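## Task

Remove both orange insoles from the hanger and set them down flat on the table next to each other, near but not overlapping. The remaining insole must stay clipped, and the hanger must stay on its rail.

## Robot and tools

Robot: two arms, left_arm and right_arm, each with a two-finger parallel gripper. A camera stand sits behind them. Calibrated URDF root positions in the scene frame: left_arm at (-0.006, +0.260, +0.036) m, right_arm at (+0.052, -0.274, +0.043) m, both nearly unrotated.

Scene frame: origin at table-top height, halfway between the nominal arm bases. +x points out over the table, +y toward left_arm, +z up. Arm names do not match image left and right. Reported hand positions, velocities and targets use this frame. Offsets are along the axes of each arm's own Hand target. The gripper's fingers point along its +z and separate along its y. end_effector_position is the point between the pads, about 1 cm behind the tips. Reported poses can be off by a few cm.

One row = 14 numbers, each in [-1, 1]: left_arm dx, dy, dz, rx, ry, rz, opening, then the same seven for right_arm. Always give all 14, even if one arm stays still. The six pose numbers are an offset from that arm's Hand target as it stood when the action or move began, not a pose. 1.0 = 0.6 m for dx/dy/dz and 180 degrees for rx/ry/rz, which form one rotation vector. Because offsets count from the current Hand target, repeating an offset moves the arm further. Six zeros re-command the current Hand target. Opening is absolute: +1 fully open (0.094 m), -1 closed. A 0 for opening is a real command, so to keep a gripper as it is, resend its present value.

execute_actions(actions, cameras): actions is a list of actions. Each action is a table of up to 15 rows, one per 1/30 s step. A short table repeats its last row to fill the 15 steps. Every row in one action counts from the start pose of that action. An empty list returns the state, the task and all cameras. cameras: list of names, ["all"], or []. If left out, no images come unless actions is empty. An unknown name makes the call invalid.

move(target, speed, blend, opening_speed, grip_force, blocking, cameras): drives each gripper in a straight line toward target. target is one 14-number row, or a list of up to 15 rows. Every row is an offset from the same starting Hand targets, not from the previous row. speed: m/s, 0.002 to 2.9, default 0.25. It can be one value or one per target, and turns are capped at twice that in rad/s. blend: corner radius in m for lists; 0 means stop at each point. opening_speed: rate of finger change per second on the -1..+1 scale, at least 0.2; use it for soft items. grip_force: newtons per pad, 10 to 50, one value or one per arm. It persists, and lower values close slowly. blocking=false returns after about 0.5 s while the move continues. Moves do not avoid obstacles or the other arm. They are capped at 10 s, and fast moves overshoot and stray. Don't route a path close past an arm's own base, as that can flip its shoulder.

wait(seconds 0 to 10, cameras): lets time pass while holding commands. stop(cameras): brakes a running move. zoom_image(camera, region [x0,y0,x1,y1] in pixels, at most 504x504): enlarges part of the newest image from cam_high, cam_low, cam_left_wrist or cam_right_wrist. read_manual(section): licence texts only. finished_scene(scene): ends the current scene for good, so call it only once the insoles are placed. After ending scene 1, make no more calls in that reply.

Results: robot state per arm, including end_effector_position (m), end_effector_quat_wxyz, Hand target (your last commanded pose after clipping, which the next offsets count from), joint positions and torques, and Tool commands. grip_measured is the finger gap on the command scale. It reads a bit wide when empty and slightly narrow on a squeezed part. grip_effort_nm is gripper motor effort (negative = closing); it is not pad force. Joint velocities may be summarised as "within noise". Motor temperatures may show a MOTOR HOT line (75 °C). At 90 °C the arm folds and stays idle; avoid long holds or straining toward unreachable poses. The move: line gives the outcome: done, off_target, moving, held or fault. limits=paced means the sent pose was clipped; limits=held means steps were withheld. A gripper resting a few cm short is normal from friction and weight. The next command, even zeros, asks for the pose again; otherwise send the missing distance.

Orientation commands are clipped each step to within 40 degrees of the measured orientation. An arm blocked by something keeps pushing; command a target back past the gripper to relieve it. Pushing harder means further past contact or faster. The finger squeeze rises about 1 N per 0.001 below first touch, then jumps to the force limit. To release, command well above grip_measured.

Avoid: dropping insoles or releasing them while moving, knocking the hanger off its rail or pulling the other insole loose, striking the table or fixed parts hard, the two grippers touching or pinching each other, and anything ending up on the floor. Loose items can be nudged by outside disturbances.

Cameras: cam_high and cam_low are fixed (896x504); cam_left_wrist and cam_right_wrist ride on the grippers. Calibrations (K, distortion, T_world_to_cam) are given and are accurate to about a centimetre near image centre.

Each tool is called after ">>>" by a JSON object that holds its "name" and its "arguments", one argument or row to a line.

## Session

>>> {"name": "execute_actions", "arguments": {
  "actions": []
}}

>>> {"name": "zoom_image", "arguments": {
  "camera": "cam_high",
  "region": [200, 60, 600, 360]
}}

>>> {"name": "zoom_image", "arguments": {
  "camera": "cam_low",
  "region": [280, 0, 680, 220]
}}

Scene clock: 0.00 s.
left_arm: end_effector_position=(+0.2903, +0.2468, +0.1562) grip_measured=+1.000 grip_effort_nm=n/a end_effector_quat_wxyz=(+0.577, -0.064, +0.804, -0.131) | right_arm: end_effector_position=(+0.3329, -0.3139, +0.0961) grip_measured=+1.000 grip_effort_nm=n/a end_effector_quat_wxyz=(+0.470, +0.052, +0.880, -0.032)
Joint positions: left_arm=[0.079 0.777 0.095 0.369 0.22 -0.233 0.094] | right_arm=[-0.145 0.945 0.114 0.241 -0.031 -0.029 0.094]
Joint velocities: within noise
Joint torques (N m): no reading
Motor temperatures (°C): left_arm=[24 26 35 24 20 22 23] | right_arm=[24 29 34 31 23 22 26]
Heat: left arm: 35 °C; right arm: 34 °C.
Hand target: left_arm +0.2917, +0.2469, +0.1615; +0.582, -0.062, +0.800, -0.130 | right_arm +0.3363, -0.3143, +0.1023; +0.479, +0.051, +0.876, -0.032
Tool commands: left_gripper/opening=+1.0 right_gripper/opening=+1.0
camera_calibration:
cam_left_wrist: T_world_to_cam=[[-0.0131885, -0.964487, 0.2638, 0.209444], [-0.885053, -0.111509, -0.451937, 0.381622], [0.465304, -0.239438, -0.852151, 0.168839], [0, 0, 0, 1]] pos_world=[0.261956, 0.284987, 0.261094]
cam_right_wrist: T_world_to_cam=[[-0.0904794, -0.995814, 0.0129949, -0.277331], [-0.970732, 0.0852707, -0.224516, 0.394407], [0.222468, -0.0329287, -0.974384, 0.125143], [0, 0, 0, 1]] pos_world=[0.32993, -0.30568, 0.214092]

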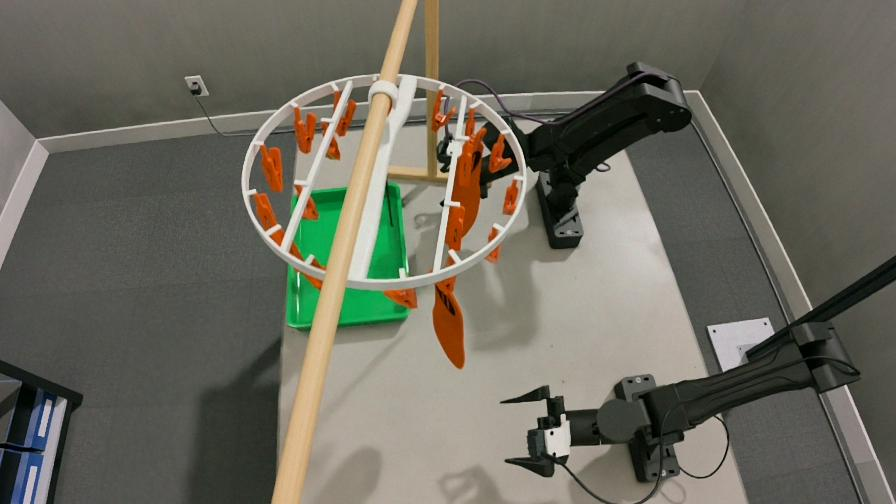

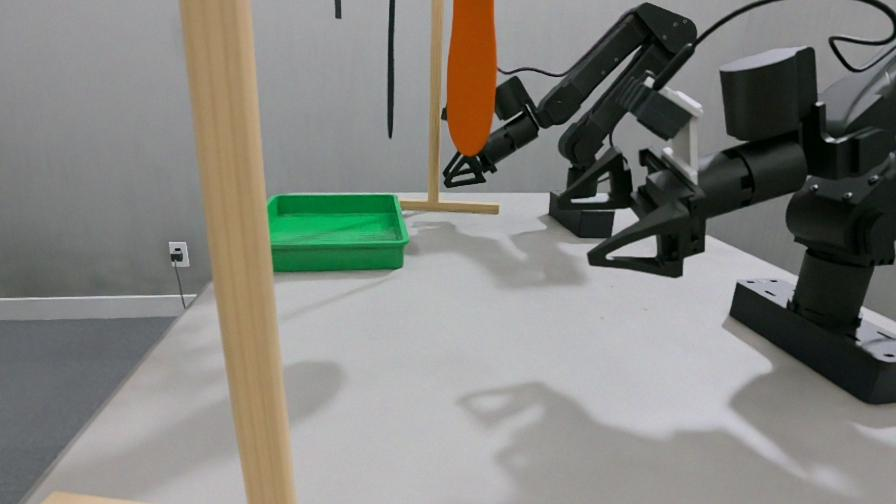

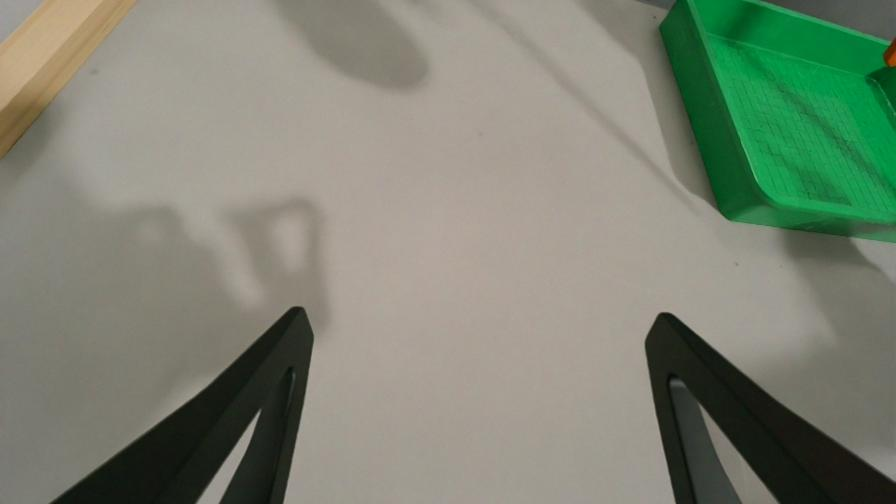

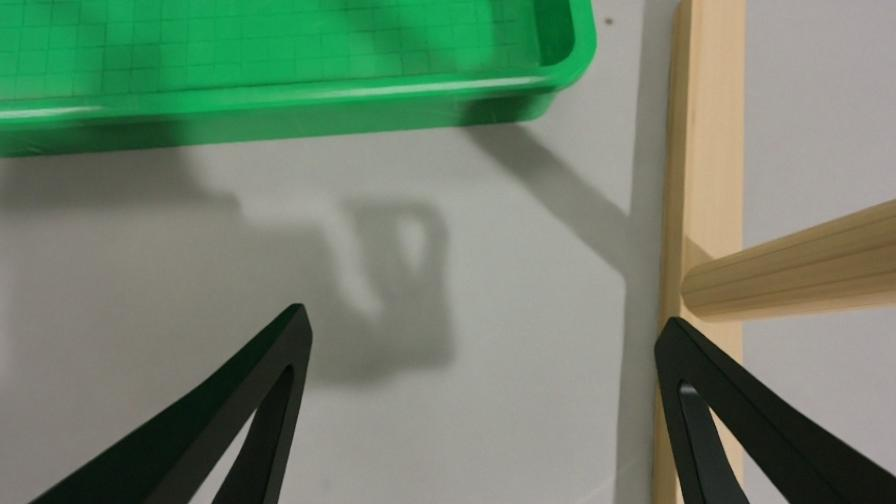

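Scaled by 1.260 from the camera's 896x504 image, which has a finer 1280x720 frame.

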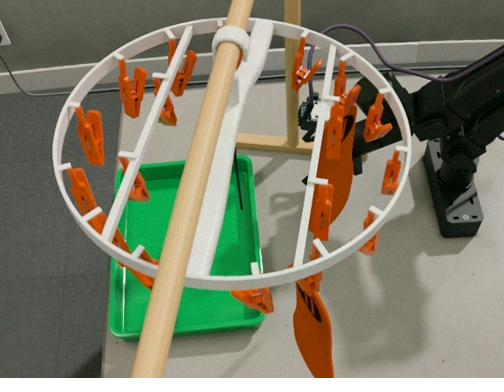

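Scaled by 1.260 from the camera's 896x504 image, which has a finer 1280x720 frame.

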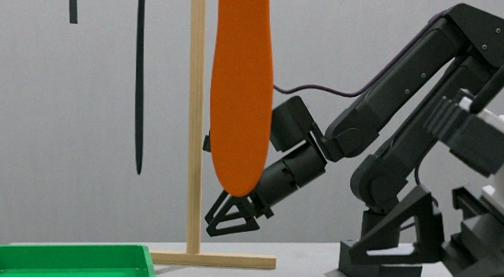

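>>> {"name": "move", "arguments": {
  "target": [-0.12,-0.01,-0.008,0.243,-0.054,0.124,1,0,0,0,0,0,0,1],
  "speed": 0.4,
  "cameras": ["cam_left_wrist","cam_high"]
}}

Scene clock: 4.47 s.
left_arm: end_effector_position=(+0.3093, +0.2593, +0.2322) grip_measured=+1.000 grip_effort_nm=0.00 end_effector_quat_wxyz=(+0.642, +0.302, +0.641, -0.293) | right_arm: end_effector_position=(+0.3329, -0.3139, +0.0961) grip_measured=+1.000 grip_effort_nm=0.00 end_effector_quat_wxyz=(+0.470, +0.052, +0.880, -0.032)
Joint positions: left_arm=[0.593 1.481 0.437 0.998 1.468 0.057 0.094] | right_arm=[-0.145 0.945 0.114 0.241 -0.031 -0.029 0.094]
Joint torques (N m): left_arm=[0.08 -3.26 5.46 1.67 0.14 -0.08] | right_arm=[0.06 -1.28 8.43 1.66 0 0.02]
Heat: left arm: 35 °C; right arm: 34 °C.
Hand target: left_arm +0.3095, +0.2599, +0.2305; +0.641, +0.300, +0.640, -0.299 | right_arm +0.3363, -0.3143, +0.1023; +0.479, +0.051, +0.876, -0.032
Off the commanded pose: left_arm 0.002 m, 1 deg | right_arm 0.007 m, 1 deg.
move: done
camera_calibration:
cam_left_wrist: T_world_to_cam=[[-0.736512, -0.676061, -0.0221808, 0.416948], [-0.453134, 0.517466, -0.725878, 0.201134], [0.502215, -0.524566, -0.687466, 0.252043], [0, 0, 0, 1]] pos_world=[0.271648, 0.310016, 0.328518]
Images, in order (width x height): cam_high 896x504, cam_left_wrist 896x504.

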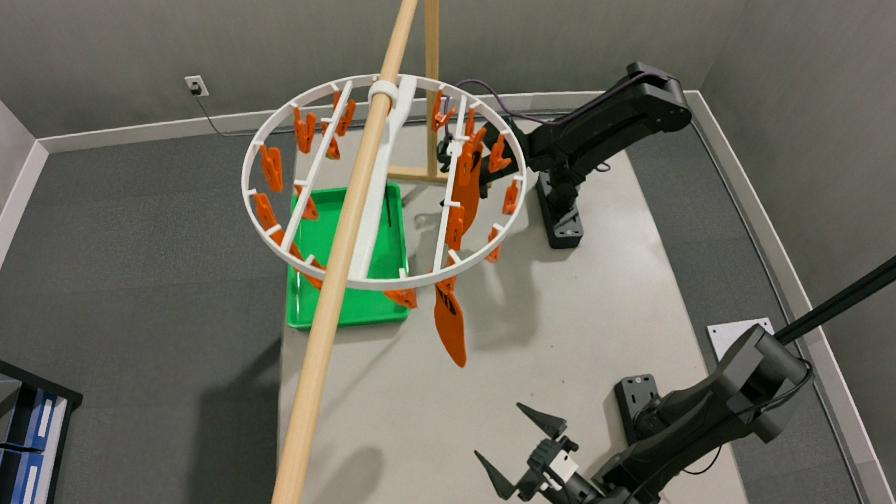

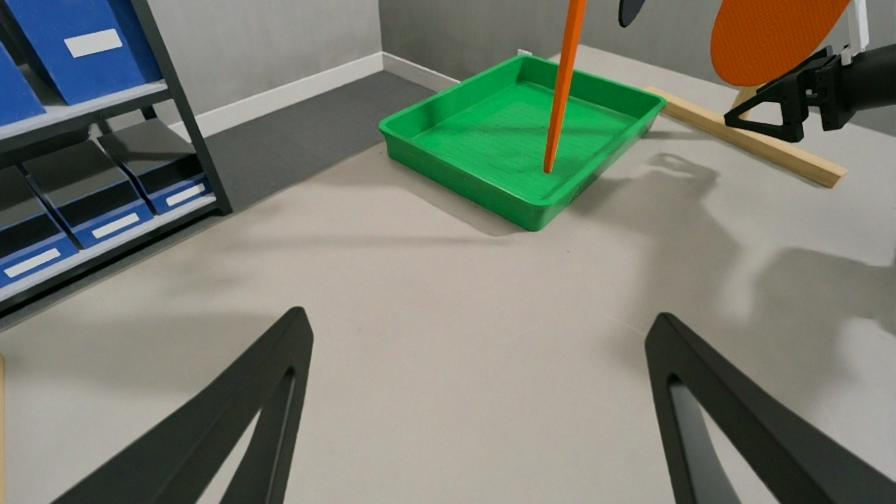

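>>> {"name": "move", "arguments": {
  "target": [
    [-0.0075,-0.044,0.09,0.067,-0.028,0,1,0,0,0,0,0,0,1],
    [-0.0075,-0.071,0.221,0.067,-0.028,0,1,0,0,0,0,0,0,1]
  ],
  "speed": [0.25,0.12],
  "blend": [0.01,0],
  "cameras": ["cam_left_wrist","cam_high","cam_low"]
}}

>>> {"name": "zoom_image", "arguments": {
  "camera": "cam_high",
  "region": [360, 200, 640, 420]
}}

Scene clock: 8.70 s.
left_arm: end_effector_position=(+0.3556, +0.1310, +0.2359) grip_measured=+1.000 grip_effort_nm=0.00 end_effector_quat_wxyz=(+0.632, +0.354, +0.576, -0.379) | right_arm: end_effector_position=(+0.3329, -0.3139, +0.0961) grip_measured=+1.000 grip_effort_nm=0.00 end_effector_quat_wxyz=(+0.470, +0.052, +0.880, -0.032)
Joint positions: left_arm=[0.1 1.77 0.547 1.46 1.188 -0.209 0.094] | right_arm=[-0.145 0.945 0.114 0.241 -0.031 -0.029 0.094]
Joint torques (N m): left_arm=[-0.35 -4.86 6.24 1.58 -0.16 0.02] | right_arm=[0.06 -1.25 8.43 1.66 0 0.01]
Heat: left arm: 36 °C; right arm: 35 °C.
Hand target: left_arm +0.3619, +0.1308, +0.2351; +0.633, +0.352, +0.577, -0.377 | right_arm +0.3363, -0.3143, +0.1023; +0.479, +0.051, +0.876, -0.032
Off the commanded pose: left_arm 0.006 m, 0 deg | right_arm 0.007 m, 1 deg.
move: done
camera_calibration:
cam_left_wrist: T_world_to_cam=[[-0.866943, -0.498134, -0.0165052, 0.386244], [-0.296637, 0.542307, -0.786072, 0.246511], [0.40052, -0.676584, -0.617915, 0.203686], [0, 0, 0, 1]] pos_world=[0.326395, 0.196527, 0.326011]
Images, in order (width x height): cam_high 896x504, cam_low 896x504, cam_left_wrist 896x504.

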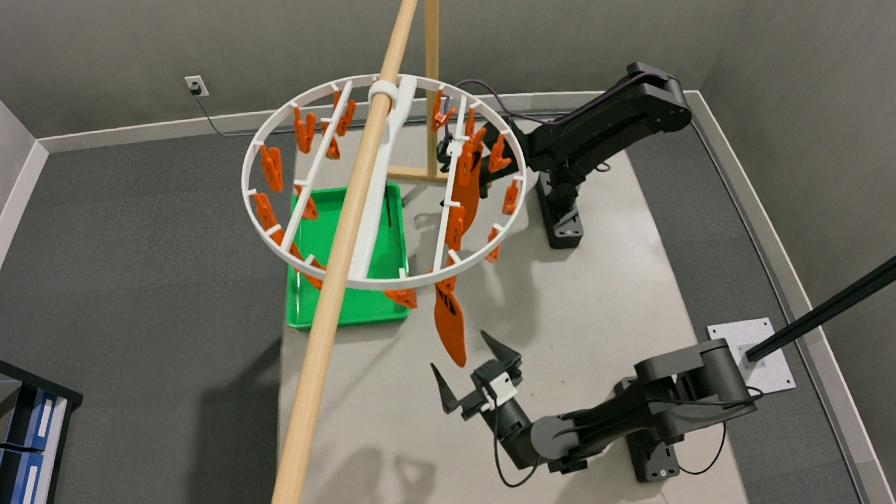

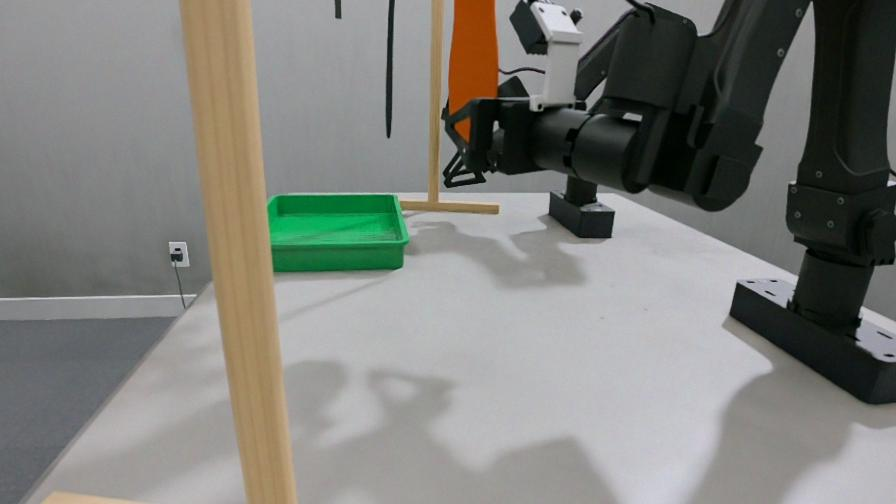

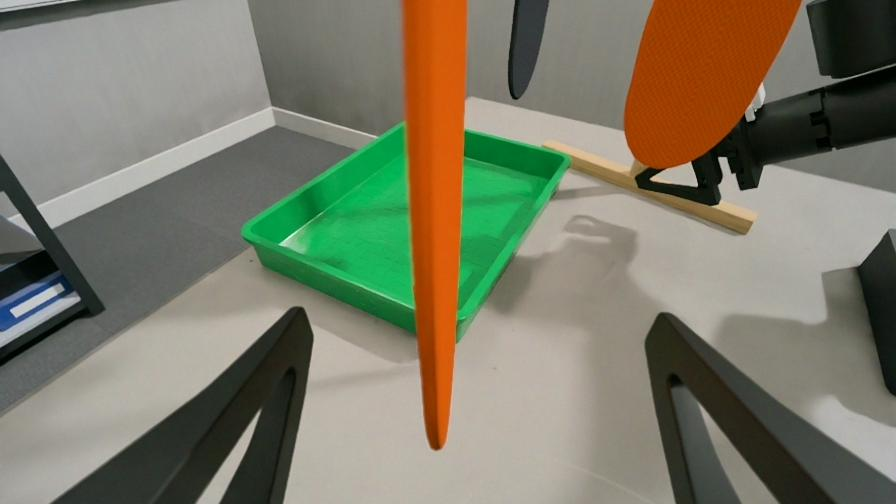

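Scaled by 1.800 from the camera's 896x504 image, which has a finer 1280x720 frame.

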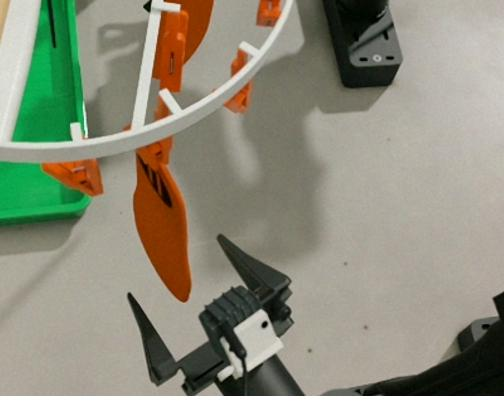

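>>> {"name": "move", "arguments": {
  "target": [
    [0.004,0.017,0.029,0,0,0,1,0,0,0,0,0,0,1],
    [0.004,0.017,0.029,0,0,0,-1,0,0,0,0,0,0,1]
  ],
  "speed": 0.08,
  "opening_speed": 1,
  "cameras": ["cam_left_wrist","cam_low"]
}}

>>> {"name": "zoom_image", "arguments": {
  "camera": "cam_low",
  "region": [400, 0, 700, 220]
}}

Scene clock: 12.70 s.
left_arm: end_effector_position=(+0.3733, +0.1216, +0.2359) grip_measured=-0.934 grip_effort_nm=-1.01 end_effector_quat_wxyz=(+0.634, +0.353, +0.575, -0.378) | right_arm: end_effector_position=(+0.3329, -0.3139, +0.0961) grip_measured=+1.000 grip_effort_nm=0.00 end_effector_quat_wxyz=(+0.470, +0.052, +0.880, -0.032)
Joint positions: left_arm=[0.061 1.813 0.613 1.418 1.146 -0.186 0.003] | right_arm=[-0.145 0.945 0.114 0.241 -0.031 -0.029 0.094]
Joint torques (N m): left_arm=[-0.58 -5.27 6.06 1.58 -0.13 0.07] | right_arm=[0.06 -1.26 8.43 1.66 0 0.01]
Heat: left arm: 36 °C; right arm: 35 °C.
Hand target: left_arm +0.3792, +0.1201, +0.2342; +0.633, +0.352, +0.577, -0.377 | right_arm +0.3363, -0.3143, +0.1023; +0.479, +0.051, +0.876, -0.032
Off the commanded pose: left_arm 0.006 m, 0 deg | right_arm 0.007 m, 1 deg.
move: done
camera_calibration:
cam_left_wrist: T_world_to_cam=[[-0.865061, -0.501304, -0.0190775, 0.397203], [-0.296139, 0.540981, -0.787173, 0.257121], [0.404934, -0.675303, -0.616437, 0.188071], [0, 0, 0, 1]] pos_world=[0.343592, 0.187027, 0.325911]
Images, in order (width x height): cam_low 896x504, cam_left_wrist 896x504.

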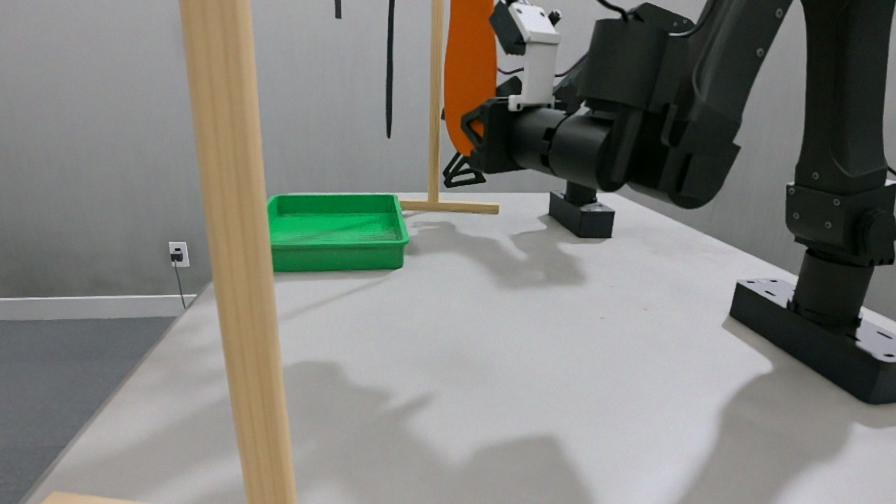

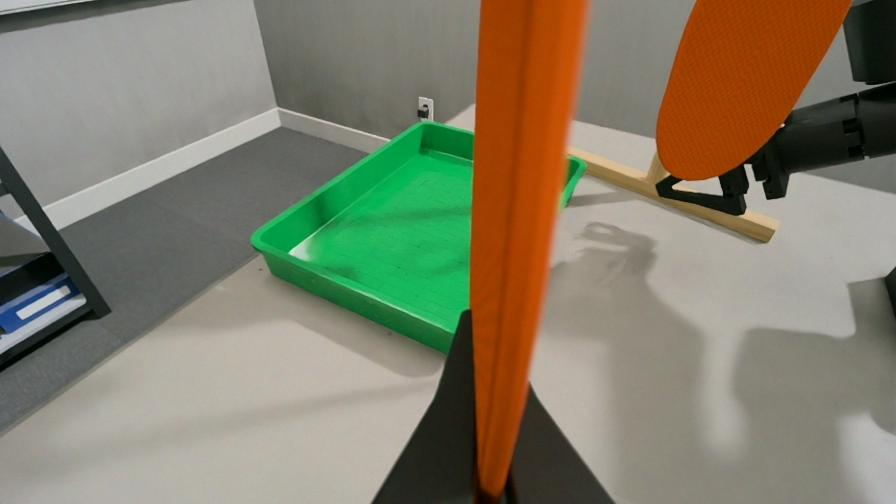

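Scaled by 1.680 from the camera's 896x504 image, which has a finer 1280x720 frame.

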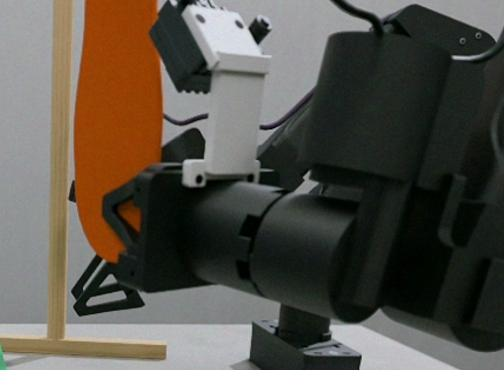

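>>> {"name": "move", "arguments": {
  "target": [0.187,0.023,-0.06,0,0.09,0,-1,0,0,0,0,0,0,1],
  "speed": 0.12,
  "cameras": ["cam_left_wrist","cam_low","cam_high"]
}}

Scene clock: 15.33 s.
left_arm: end_effector_position=(+0.3755, +0.1485, +0.1163) grip_measured=-0.934 grip_effort_nm=-1.03 end_effector_quat_wxyz=(+0.543, +0.398, +0.663, -0.327) | right_arm: end_effector_position=(+0.3329, -0.3139, +0.0961) grip_measured=+1.000 grip_effort_nm=0.00 end_effector_quat_wxyz=(+0.470, +0.052, +0.880, -0.032)
Joint positions: left_arm=[0.14 1.919 0.658 0.72 1.178 0.506 0.003] | right_arm=[-0.145 0.945 0.114 0.241 -0.031 -0.029 0.094]
Joint torques (N m): left_arm=[0.09 -7.02 6.04 1.61 0.31 0.04] | right_arm=[0.06 -1.25 8.46 1.66 0 0.01]
Heat: left arm: 36 °C; right arm: 35 °C.
Hand target: left_arm +0.3802, +0.1502, +0.1196; +0.546, +0.402, +0.660, -0.324 | right_arm +0.3363, -0.3143, +0.1023; +0.479, +0.051, +0.876, -0.032
Off the commanded pose: left_arm 0.006 m, 1 deg | right_arm 0.007 m, 1 deg.
move: done
camera_calibration:
cam_left_wrist: T_world_to_cam=[[-0.864897, -0.501678, -0.0164917, 0.409942], [-0.400523, 0.709562, -0.579744, 0.139012], [0.302547, -0.494813, -0.814632, 0.166281], [0, 0, 0, 1]] pos_world=[0.359927, 0.189299, 0.22281]
Images, in order (width x height): cam_high 896x504, cam_low 896x504, cam_left_wrist 896x504.

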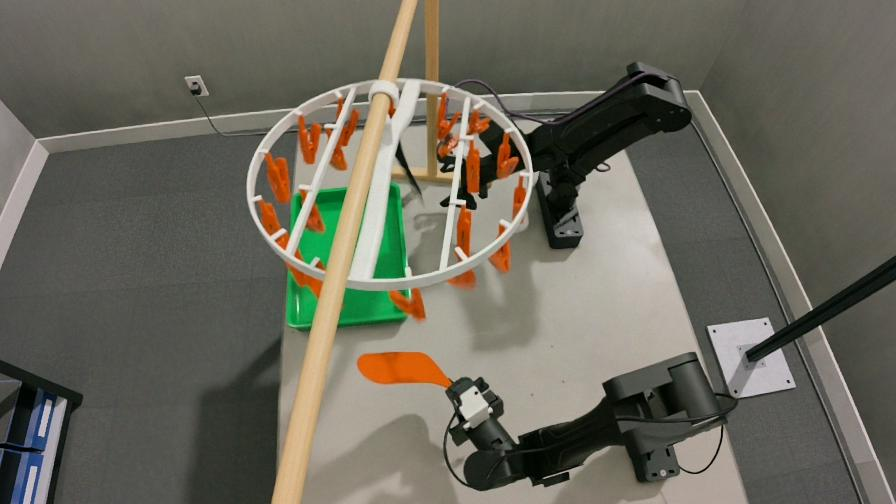

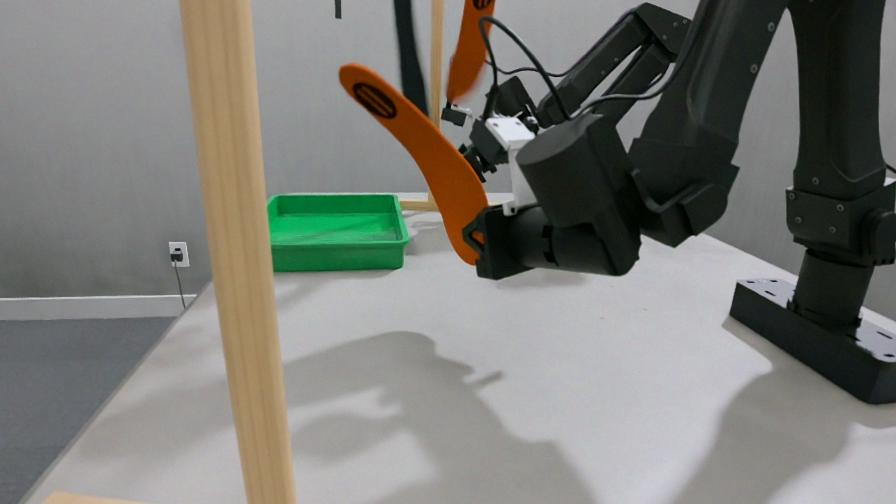

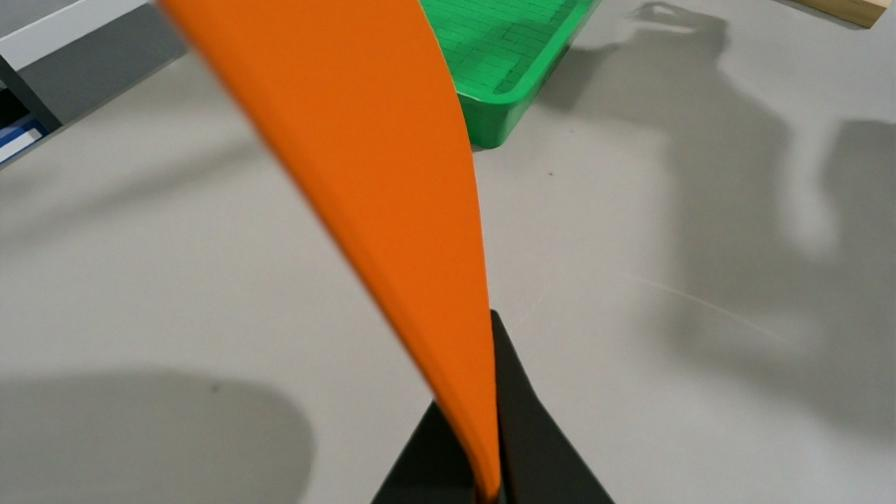

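>>> {"name": "move", "arguments": {
  "target": [
    [-0.06,0.1,-0.131,-0.107,0.141,0.178,-1,0,0,0,0,0,0,1],
    [0.068,0.202,-0.175,-0.2145,0.2825,0.356,-1,0,0,0,0,0,0,1]
  ],
  "speed": 0.3,
  "blend": 0.03,
  "cameras": ["all"]
}}

Scene clock: 20.17 s.
left_arm: end_effector_position=(+0.4381, +0.3082, +0.1103) grip_measured=-0.934 grip_effort_nm=-1.03 end_effector_quat_wxyz=(+0.409, +0.575, +0.575, +0.414) | right_arm: end_effector_position=(+0.3329, -0.3139, +0.0961) grip_measured=+1.000 grip_effort_nm=0.00 end_effector_quat_wxyz=(+0.470, +0.052, +0.880, -0.032)
Joint positions: left_arm=[0.161 1.824 0.531 0.96 0.152 1.63 0.003] | right_arm=[-0.145 0.945 0.114 0.241 -0.031 -0.029 0.094]
Joint torques (N m): left_arm=[-0.57 -5.31 3.97 2.29 0.01 -0.02] | right_arm=[0.06 -1.26 8.43 1.66 0 0.01]
Heat: left arm: 36 °C; right arm: 35 °C.
Hand target: left_arm +0.4356, +0.3050, +0.1011; +0.406, +0.579, +0.579, +0.407 | right_arm +0.3363, -0.3143, +0.1023; +0.479, +0.051, +0.876, -0.032
Off the commanded pose: left_arm 0.010 m, 1 deg | right_arm 0.007 m, 1 deg.
move: done
camera_calibration:
cam_left_wrist: T_world_to_cam=[[-0.283794, 0.0143738, -0.958778, 0.234443], [-0.658035, 0.724365, 0.205635, 0.0689966], [0.697461, 0.689267, -0.196112, -0.384654], [0, 0, 0, 1]] pos_world=[0.380217, 0.211781, 0.135156]
cam_right_wrist: T_world_to_cam=[[-0.0904794, -0.995814, 0.0129949, -0.277331], [-0.970732, 0.0852707, -0.224516, 0.394407], [0.222468, -0.0329287, -0.974384, 0.125143], [0, 0, 0, 1]] pos_world=[0.32993, -0.30568, 0.214092]

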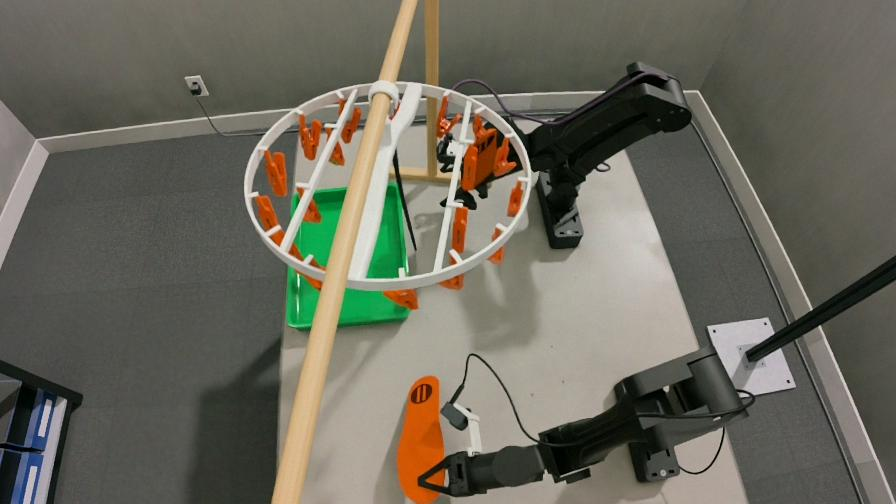

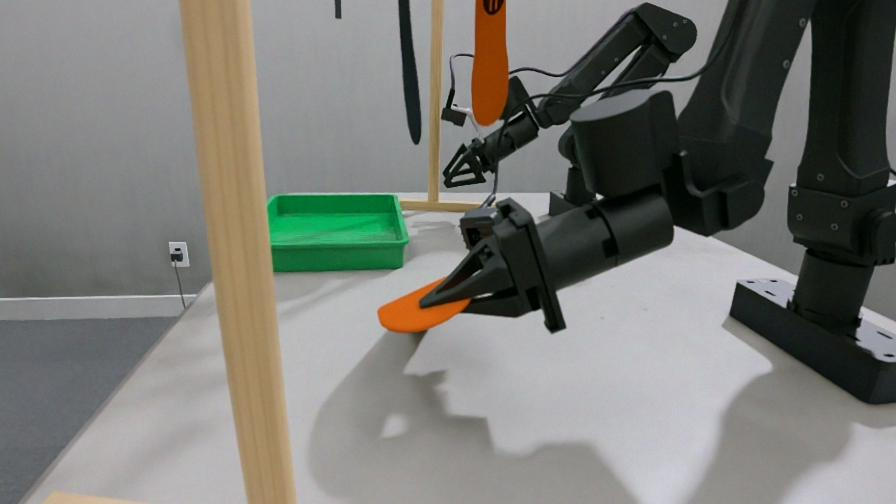

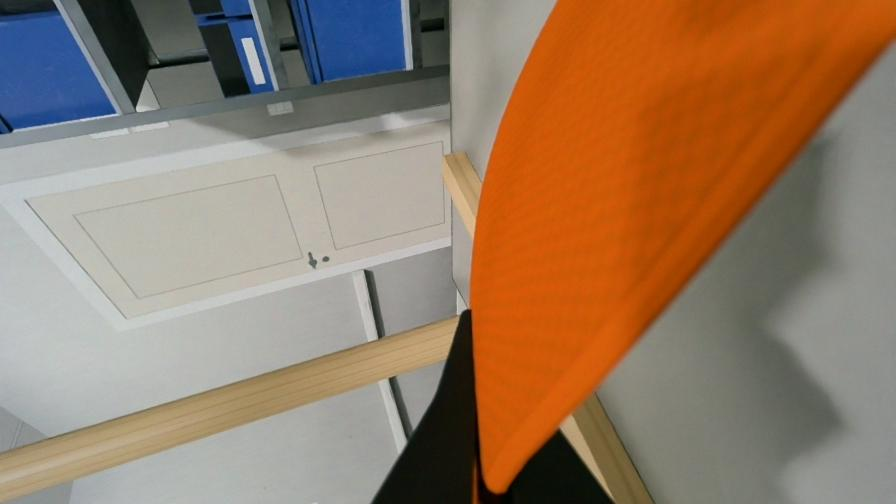

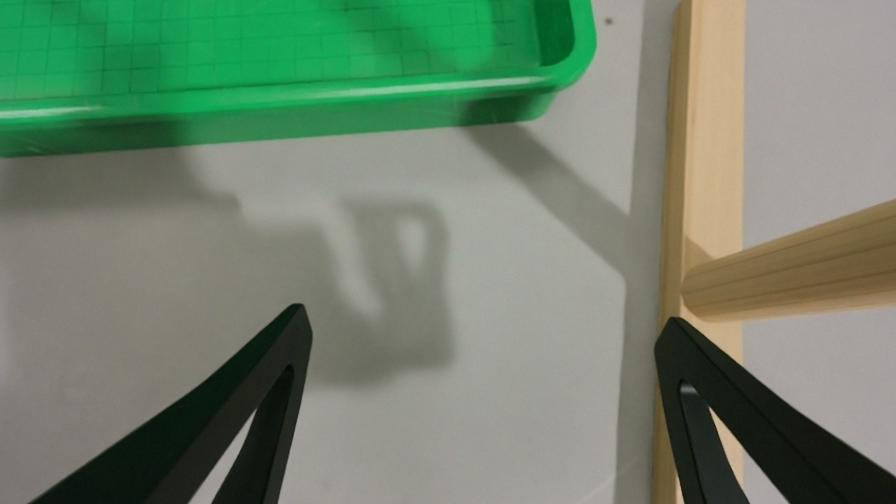

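>>> {"name": "move", "arguments": {
  "target": [
    [0,-0.111,0.04,0,0,0,-1,0,0,0,0,0,0,1],
    [0,-0.111,0.04,0,0,0,-0.35,0,0,0,0,0,0,1],
    [0,-0.139,-0.056,0,0,0,-0.35,0,0,0,0,0,0,1],
    [0,0.0115,-0.111,0,0,0,-0.35,0,0,0,0,0,0,1]
  ],
  "speed": [0.1,0.1,0.15,0.2],
  "opening_speed": 0.6,
  "cameras": ["cam_high","cam_low"]
}}

>>> {"name": "zoom_image", "arguments": {
  "camera": "cam_high",
  "region": [420, 80, 620, 280]
}}

Scene clock: 25.83 s.
left_arm: end_effector_position=(+0.3700, +0.3031, +0.1192) grip_measured=-0.353 grip_effort_nm=0.15 end_effector_quat_wxyz=(+0.398, +0.583, +0.584, +0.400) | right_arm: end_effector_position=(+0.3329, -0.3139, +0.0961) grip_measured=+1.000 grip_effort_nm=0.00 end_effector_quat_wxyz=(+0.470, +0.052, +0.880, -0.032)
Joint positions: left_arm=[0.191 1.51 0.303 0.829 0.181 1.645 0.03] | right_arm=[-0.145 0.945 0.114 0.241 -0.031 -0.029 0.094]
Joint torques (N m): left_arm=[0.49 -5.61 6.64 1.95 0.13 0.02] | right_arm=[0.06 -1.26 8.43 1.66 0 0.01]
Heat: left arm: 35 °C; right arm: 35 °C.
Hand target: left_arm +0.3753, +0.3049, +0.1303; +0.406, +0.579, +0.579, +0.407 | right_arm +0.3363, -0.3143, +0.1023; +0.479, +0.051, +0.876, -0.032
Off the commanded pose: left_arm 0.012 m, 1 deg | right_arm 0.007 m, 1 deg.
move: off_target (left_arm)
Images, in order (width x height): cam_high 896x504, cam_low 896x504.

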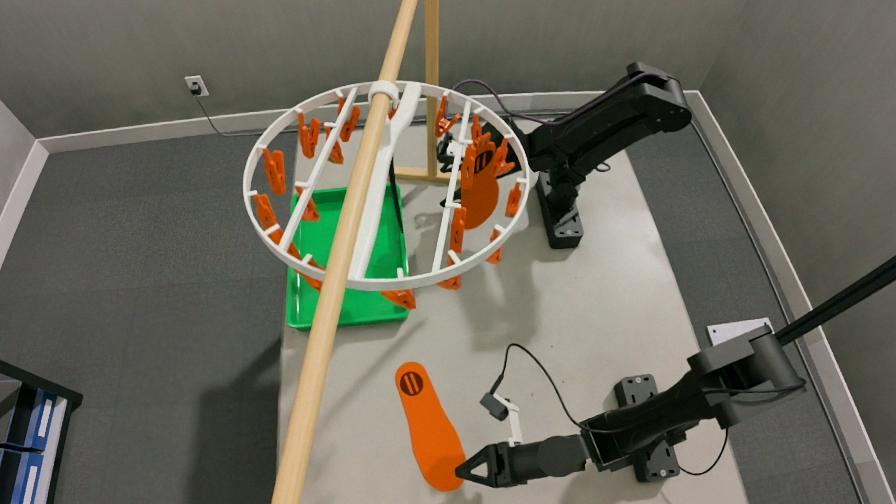

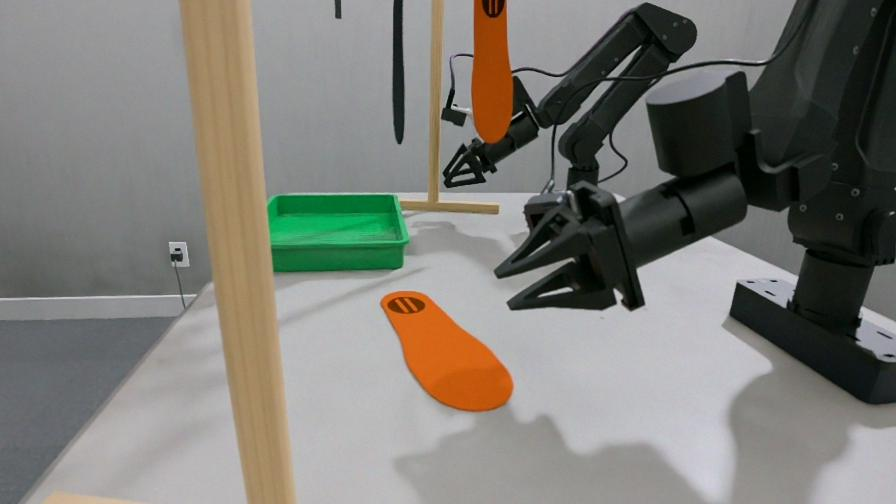

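Scaled by 2.520 from the camera's 896x504 image, which has a finer 1280x720 frame.

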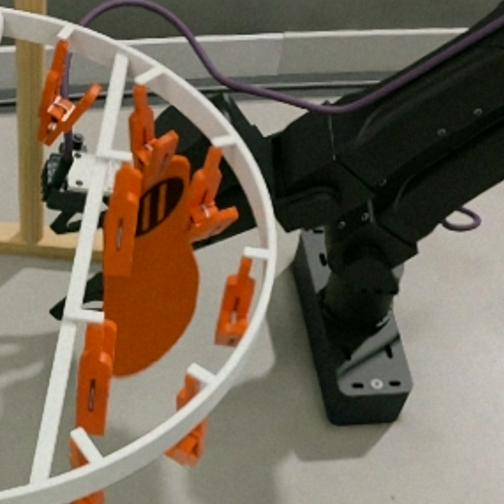

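>>> {"name": "move", "arguments": {
  "target": [
    [-0.142,0.073,-0.142,0.029,-0.144,-0.223,-0.35,0,0,0,0,0,0,1],
    [-0.475,0.07,-0.247,0.058,-0.288,-0.446,1,0,0,0,0,0,0,1]
  ],
  "speed": 0.35,
  "blend": 0.03,
  "cameras": ["cam_left_wrist","cam_high"]
}}

Scene clock: 31.50 s.
left_arm: end_effector_position=(+0.2524, +0.0200, +0.2245) grip_measured=+0.997 grip_effort_nm=0.15 end_effector_quat_wxyz=(+0.713, +0.222, +0.612, -0.258) | right_arm: end_effector_position=(+0.3329, -0.3139, +0.0961) grip_measured=+1.000 grip_effort_nm=0.00 end_effector_quat_wxyz=(+0.470, +0.052, +0.880, -0.032)
Joint positions: left_arm=[-0.812 1.516 0.111 1.558 -0.108 0.017 0.094] | right_arm=[-0.145 0.945 0.114 0.241 -0.031 -0.029 0.094]
Joint torques (N m): left_arm=[-0.65 -2.54 3.43 2.24 -0.02 -0.06] | right_arm=[0.06 -1.25 8.44 1.66 0 0.02]
Motor temperatures (°C): left_arm=[24 26 36 29 20 22 23] | right_arm=[24 28 35 34 23 22 25]
Heat: left arm: 36 °C; right arm: 35 °C.
Hand target: left_arm +0.2507, +0.0197, +0.2200; +0.709, +0.223, +0.617, -0.259 | right_arm +0.3363, -0.3143, +0.1023; +0.479, +0.051, +0.876, -0.032
Off the commanded pose: left_arm 0.005 m, 1 deg | right_arm 0.007 m, 1 deg.
move: done
camera_calibration:
cam_left_wrist: T_world_to_cam=[[-0.608866, -0.793263, -0.00408975, 0.179183], [-0.447611, 0.347809, -0.823816, 0.317599], [0.654925, -0.499763, -0.566842, 0.0836699], [0, 0, 0, 1]] pos_world=[0.196462, 0.0734907, 0.309803]
Images, in order (width x height): cam_high 896x504, cam_left_wrist 896x504.

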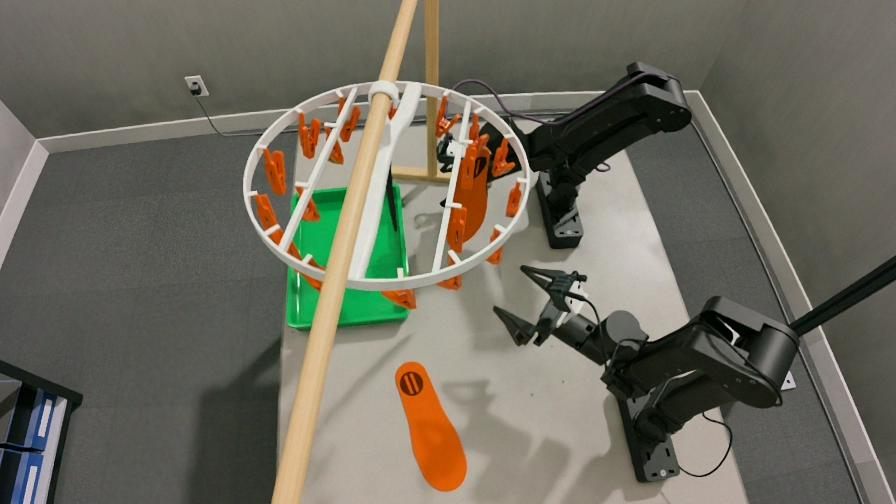

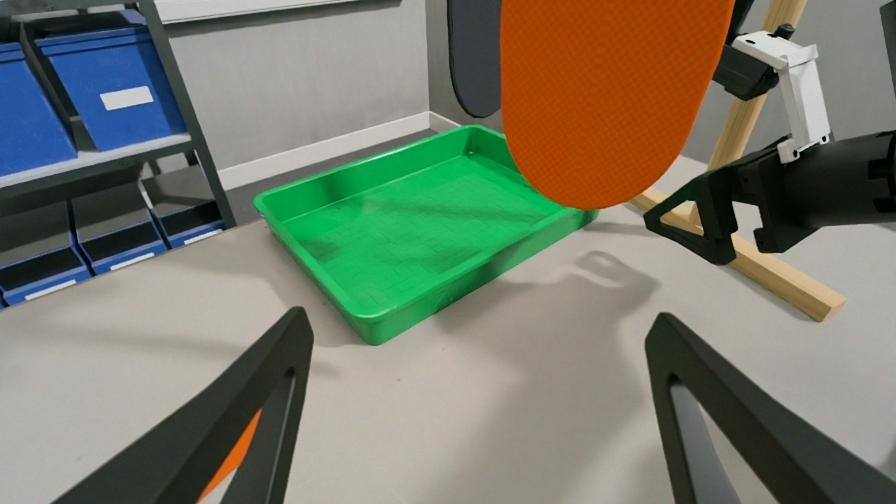

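>>> {"name": "move", "arguments": {
  "target": [
    [-0.016,-0.204,0.092,-0.22,0.028,0.031,1,0,0,0,0,0,0,1],
    [0.005,-0.1405,0.242,-0.264,0.028,0.037,1,0,0,0,0,0,0,1]
  ],
  "speed": [0.25,0.12],
  "cameras": ["cam_left_wrist","cam_high","cam_low"]
}}

>>> {"name": "zoom_image", "arguments": {
  "camera": "cam_low",
  "region": [400, 0, 700, 220]
}}

Scene clock: 39.70 s.
left_arm: end_effector_position=(+0.3049, -0.1307, +0.2407) grip_measured=+0.997 grip_effort_nm=0.15 end_effector_quat_wxyz=(+0.725, -0.041, +0.685, +0.064) | right_arm: end_effector_position=(+0.3329, -0.3139, +0.0961) grip_measured=+1.000 grip_effort_nm=0.00 end_effector_quat_wxyz=(+0.470, +0.052, +0.880, -0.032)
Joint positions: left_arm=[-1.271 2.209 1.276 1.285 -1.402 0.375 0.094] | right_arm=[-0.145 0.945 0.114 0.241 -0.031 -0.029 0.094]
Joint torques (N m): left_arm=[0.08 -8.85 7.43 1.26 0.29 0.03] | right_arm=[0.06 -1.25 8.44 1.66 0 0.02]
Heat: left arm: 36 °C; right arm: 35 °C.
Hand target: left_arm +0.3070, -0.1375, +0.2376; +0.725, -0.036, +0.685, +0.061 | right_arm +0.3363, -0.3143, +0.1023; +0.479, +0.051, +0.876, -0.032
Off the commanded pose: left_arm 0.008 m, 1 deg | right_arm 0.007 m, 1 deg.
move: done
camera_calibration:
cam_left_wrist: T_world_to_cam=[[0.189044, -0.981375, -0.034139, -0.168934], [-0.633892, -0.0954081, -0.767514, 0.392141], [0.749962, 0.166734, -0.640122, 0.0589025], [0, 0, 0, 1]] pos_world=[0.236337, -0.138196, 0.332912]
Images, in order (width x height): cam_high 896x504, cam_low 896x504, cam_left_wrist 896x504.

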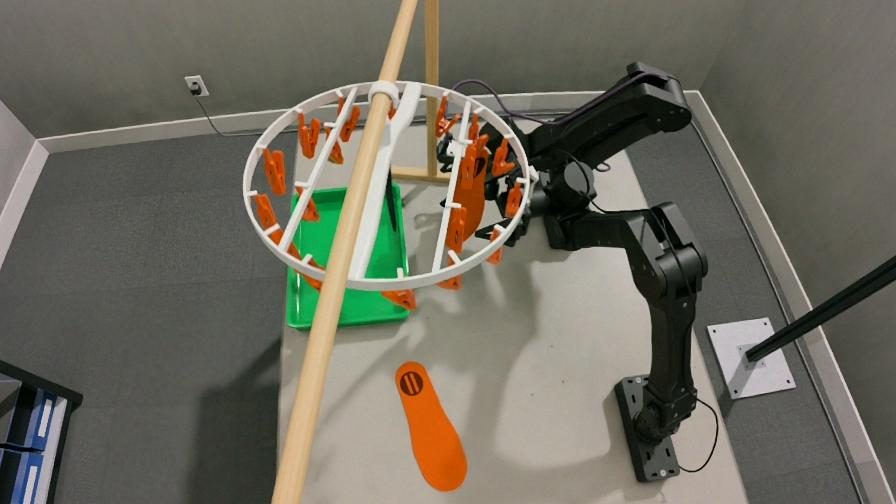

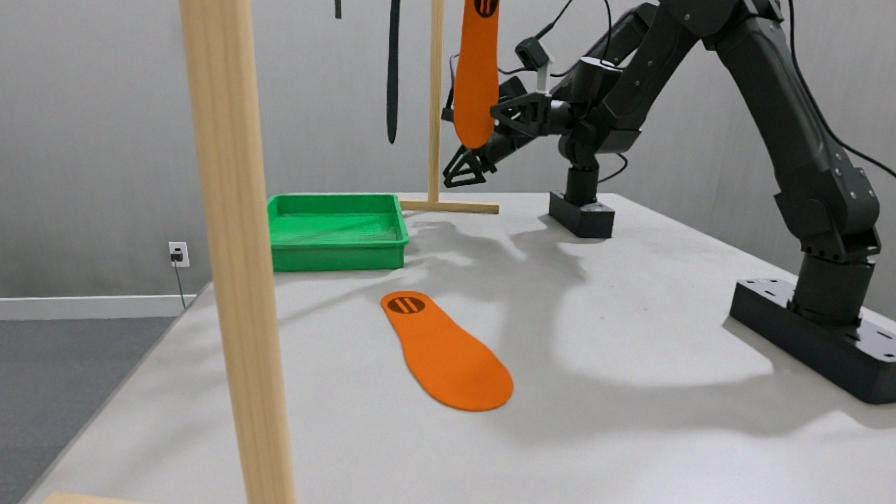

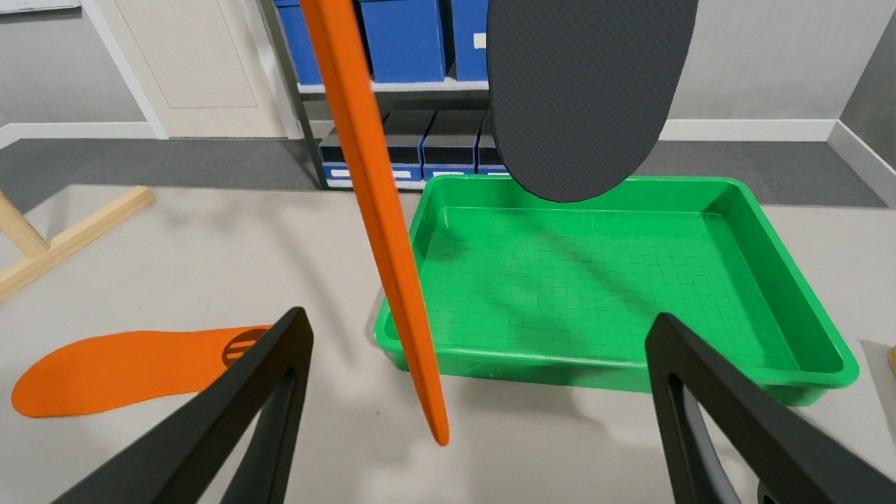

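Scaled by 1.680 from the camera's 896x504 image, which has a finer 1280x720 frame.

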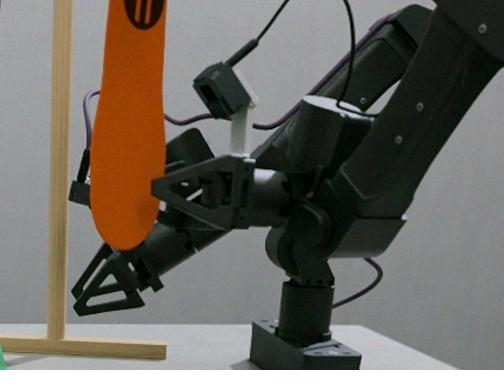

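>>> {"name": "move", "arguments": {
  "target": [
    [0.023,0.02,0.043,-0.02,0,0,1,0,0,0,0,0,0,1],
    [0.023,0.02,0.043,-0.02,0,0,-1,0,0,0,0,0,0,1]
  ],
  "speed": 0.08,
  "opening_speed": 1,
  "cameras": ["cam_left_wrist","cam_low"]
}}

>>> {"name": "zoom_image", "arguments": {
  "camera": "cam_low",
  "region": [400, 0, 700, 220]
}}

Scene clock: 43.40 s.
left_arm: end_effector_position=(+0.3290, -0.1160, +0.2297) grip_measured=-0.934 grip_effort_nm=-1.00 end_effector_quat_wxyz=(+0.722, -0.060, +0.684, +0.086) | right_arm: end_effector_position=(+0.3329, -0.3139, +0.0961) grip_measured=+1.000 grip_effort_nm=0.00 end_effector_quat_wxyz=(+0.470, +0.052, +0.880, -0.032)
Joint positions: left_arm=[-1.212 2.247 1.292 1.3 -1.402 0.372 0.003] | right_arm=[-0.145 0.945 0.114 0.241 -0.031 -0.029 0.094]
Joint torques (N m): left_arm=[0.12 -8.69 7.15 1.46 0.26 -0.04] | right_arm=[0.05 -1.26 8.42 1.66 0 0.01]
Heat: left arm: 36 °C; right arm: 35 °C.
Hand target: left_arm +0.3316, -0.1216, +0.2258; +0.724, -0.059, +0.683, +0.083 | right_arm +0.3363, -0.3143, +0.1023; +0.479, +0.051, +0.876, -0.032
Off the commanded pose: left_arm 0.007 m, 0 deg | right_arm 0.007 m, 1 deg.
move: done
camera_calibration:
cam_left_wrist: T_world_to_cam=[[0.246128, -0.968478, -0.0383458, -0.175824], [-0.628522, -0.129365, -0.766958, 0.394624], [0.737822, 0.212871, -0.64055, 0.0407351], [0, 0, 0, 1]] pos_world=[0.26125, -0.127902, 0.322011]
Images, in order (width x height): cam_low 896x504, cam_left_wrist 896x504.

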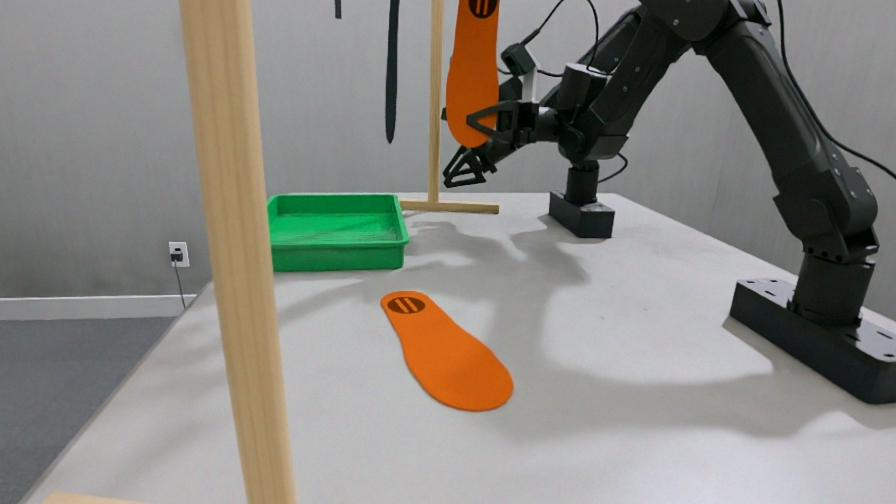

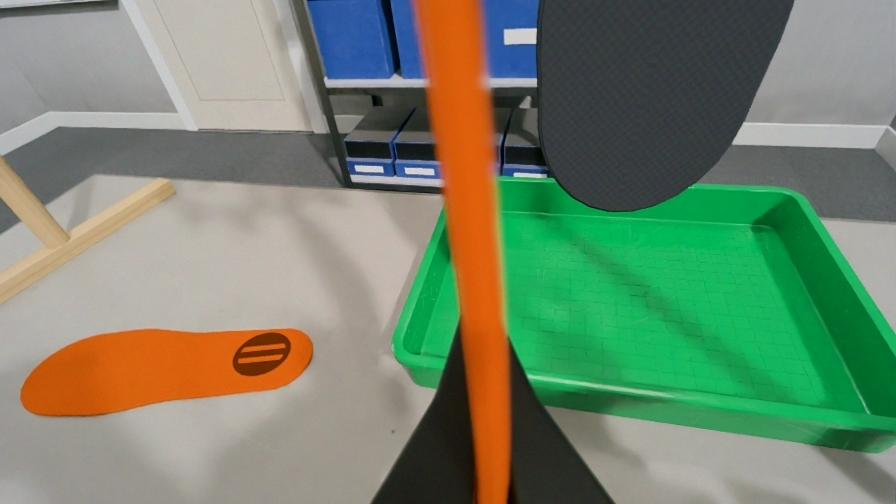

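Scaled by 1.680 from the camera's 896x504 image, which has a finer 1280x720 frame.

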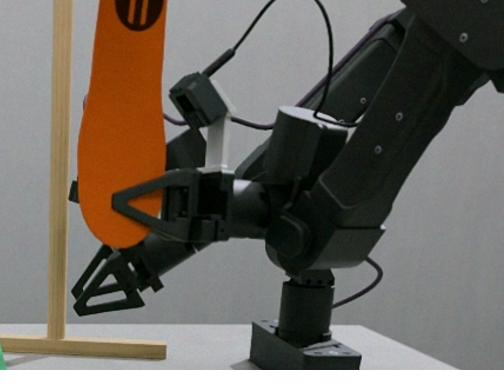

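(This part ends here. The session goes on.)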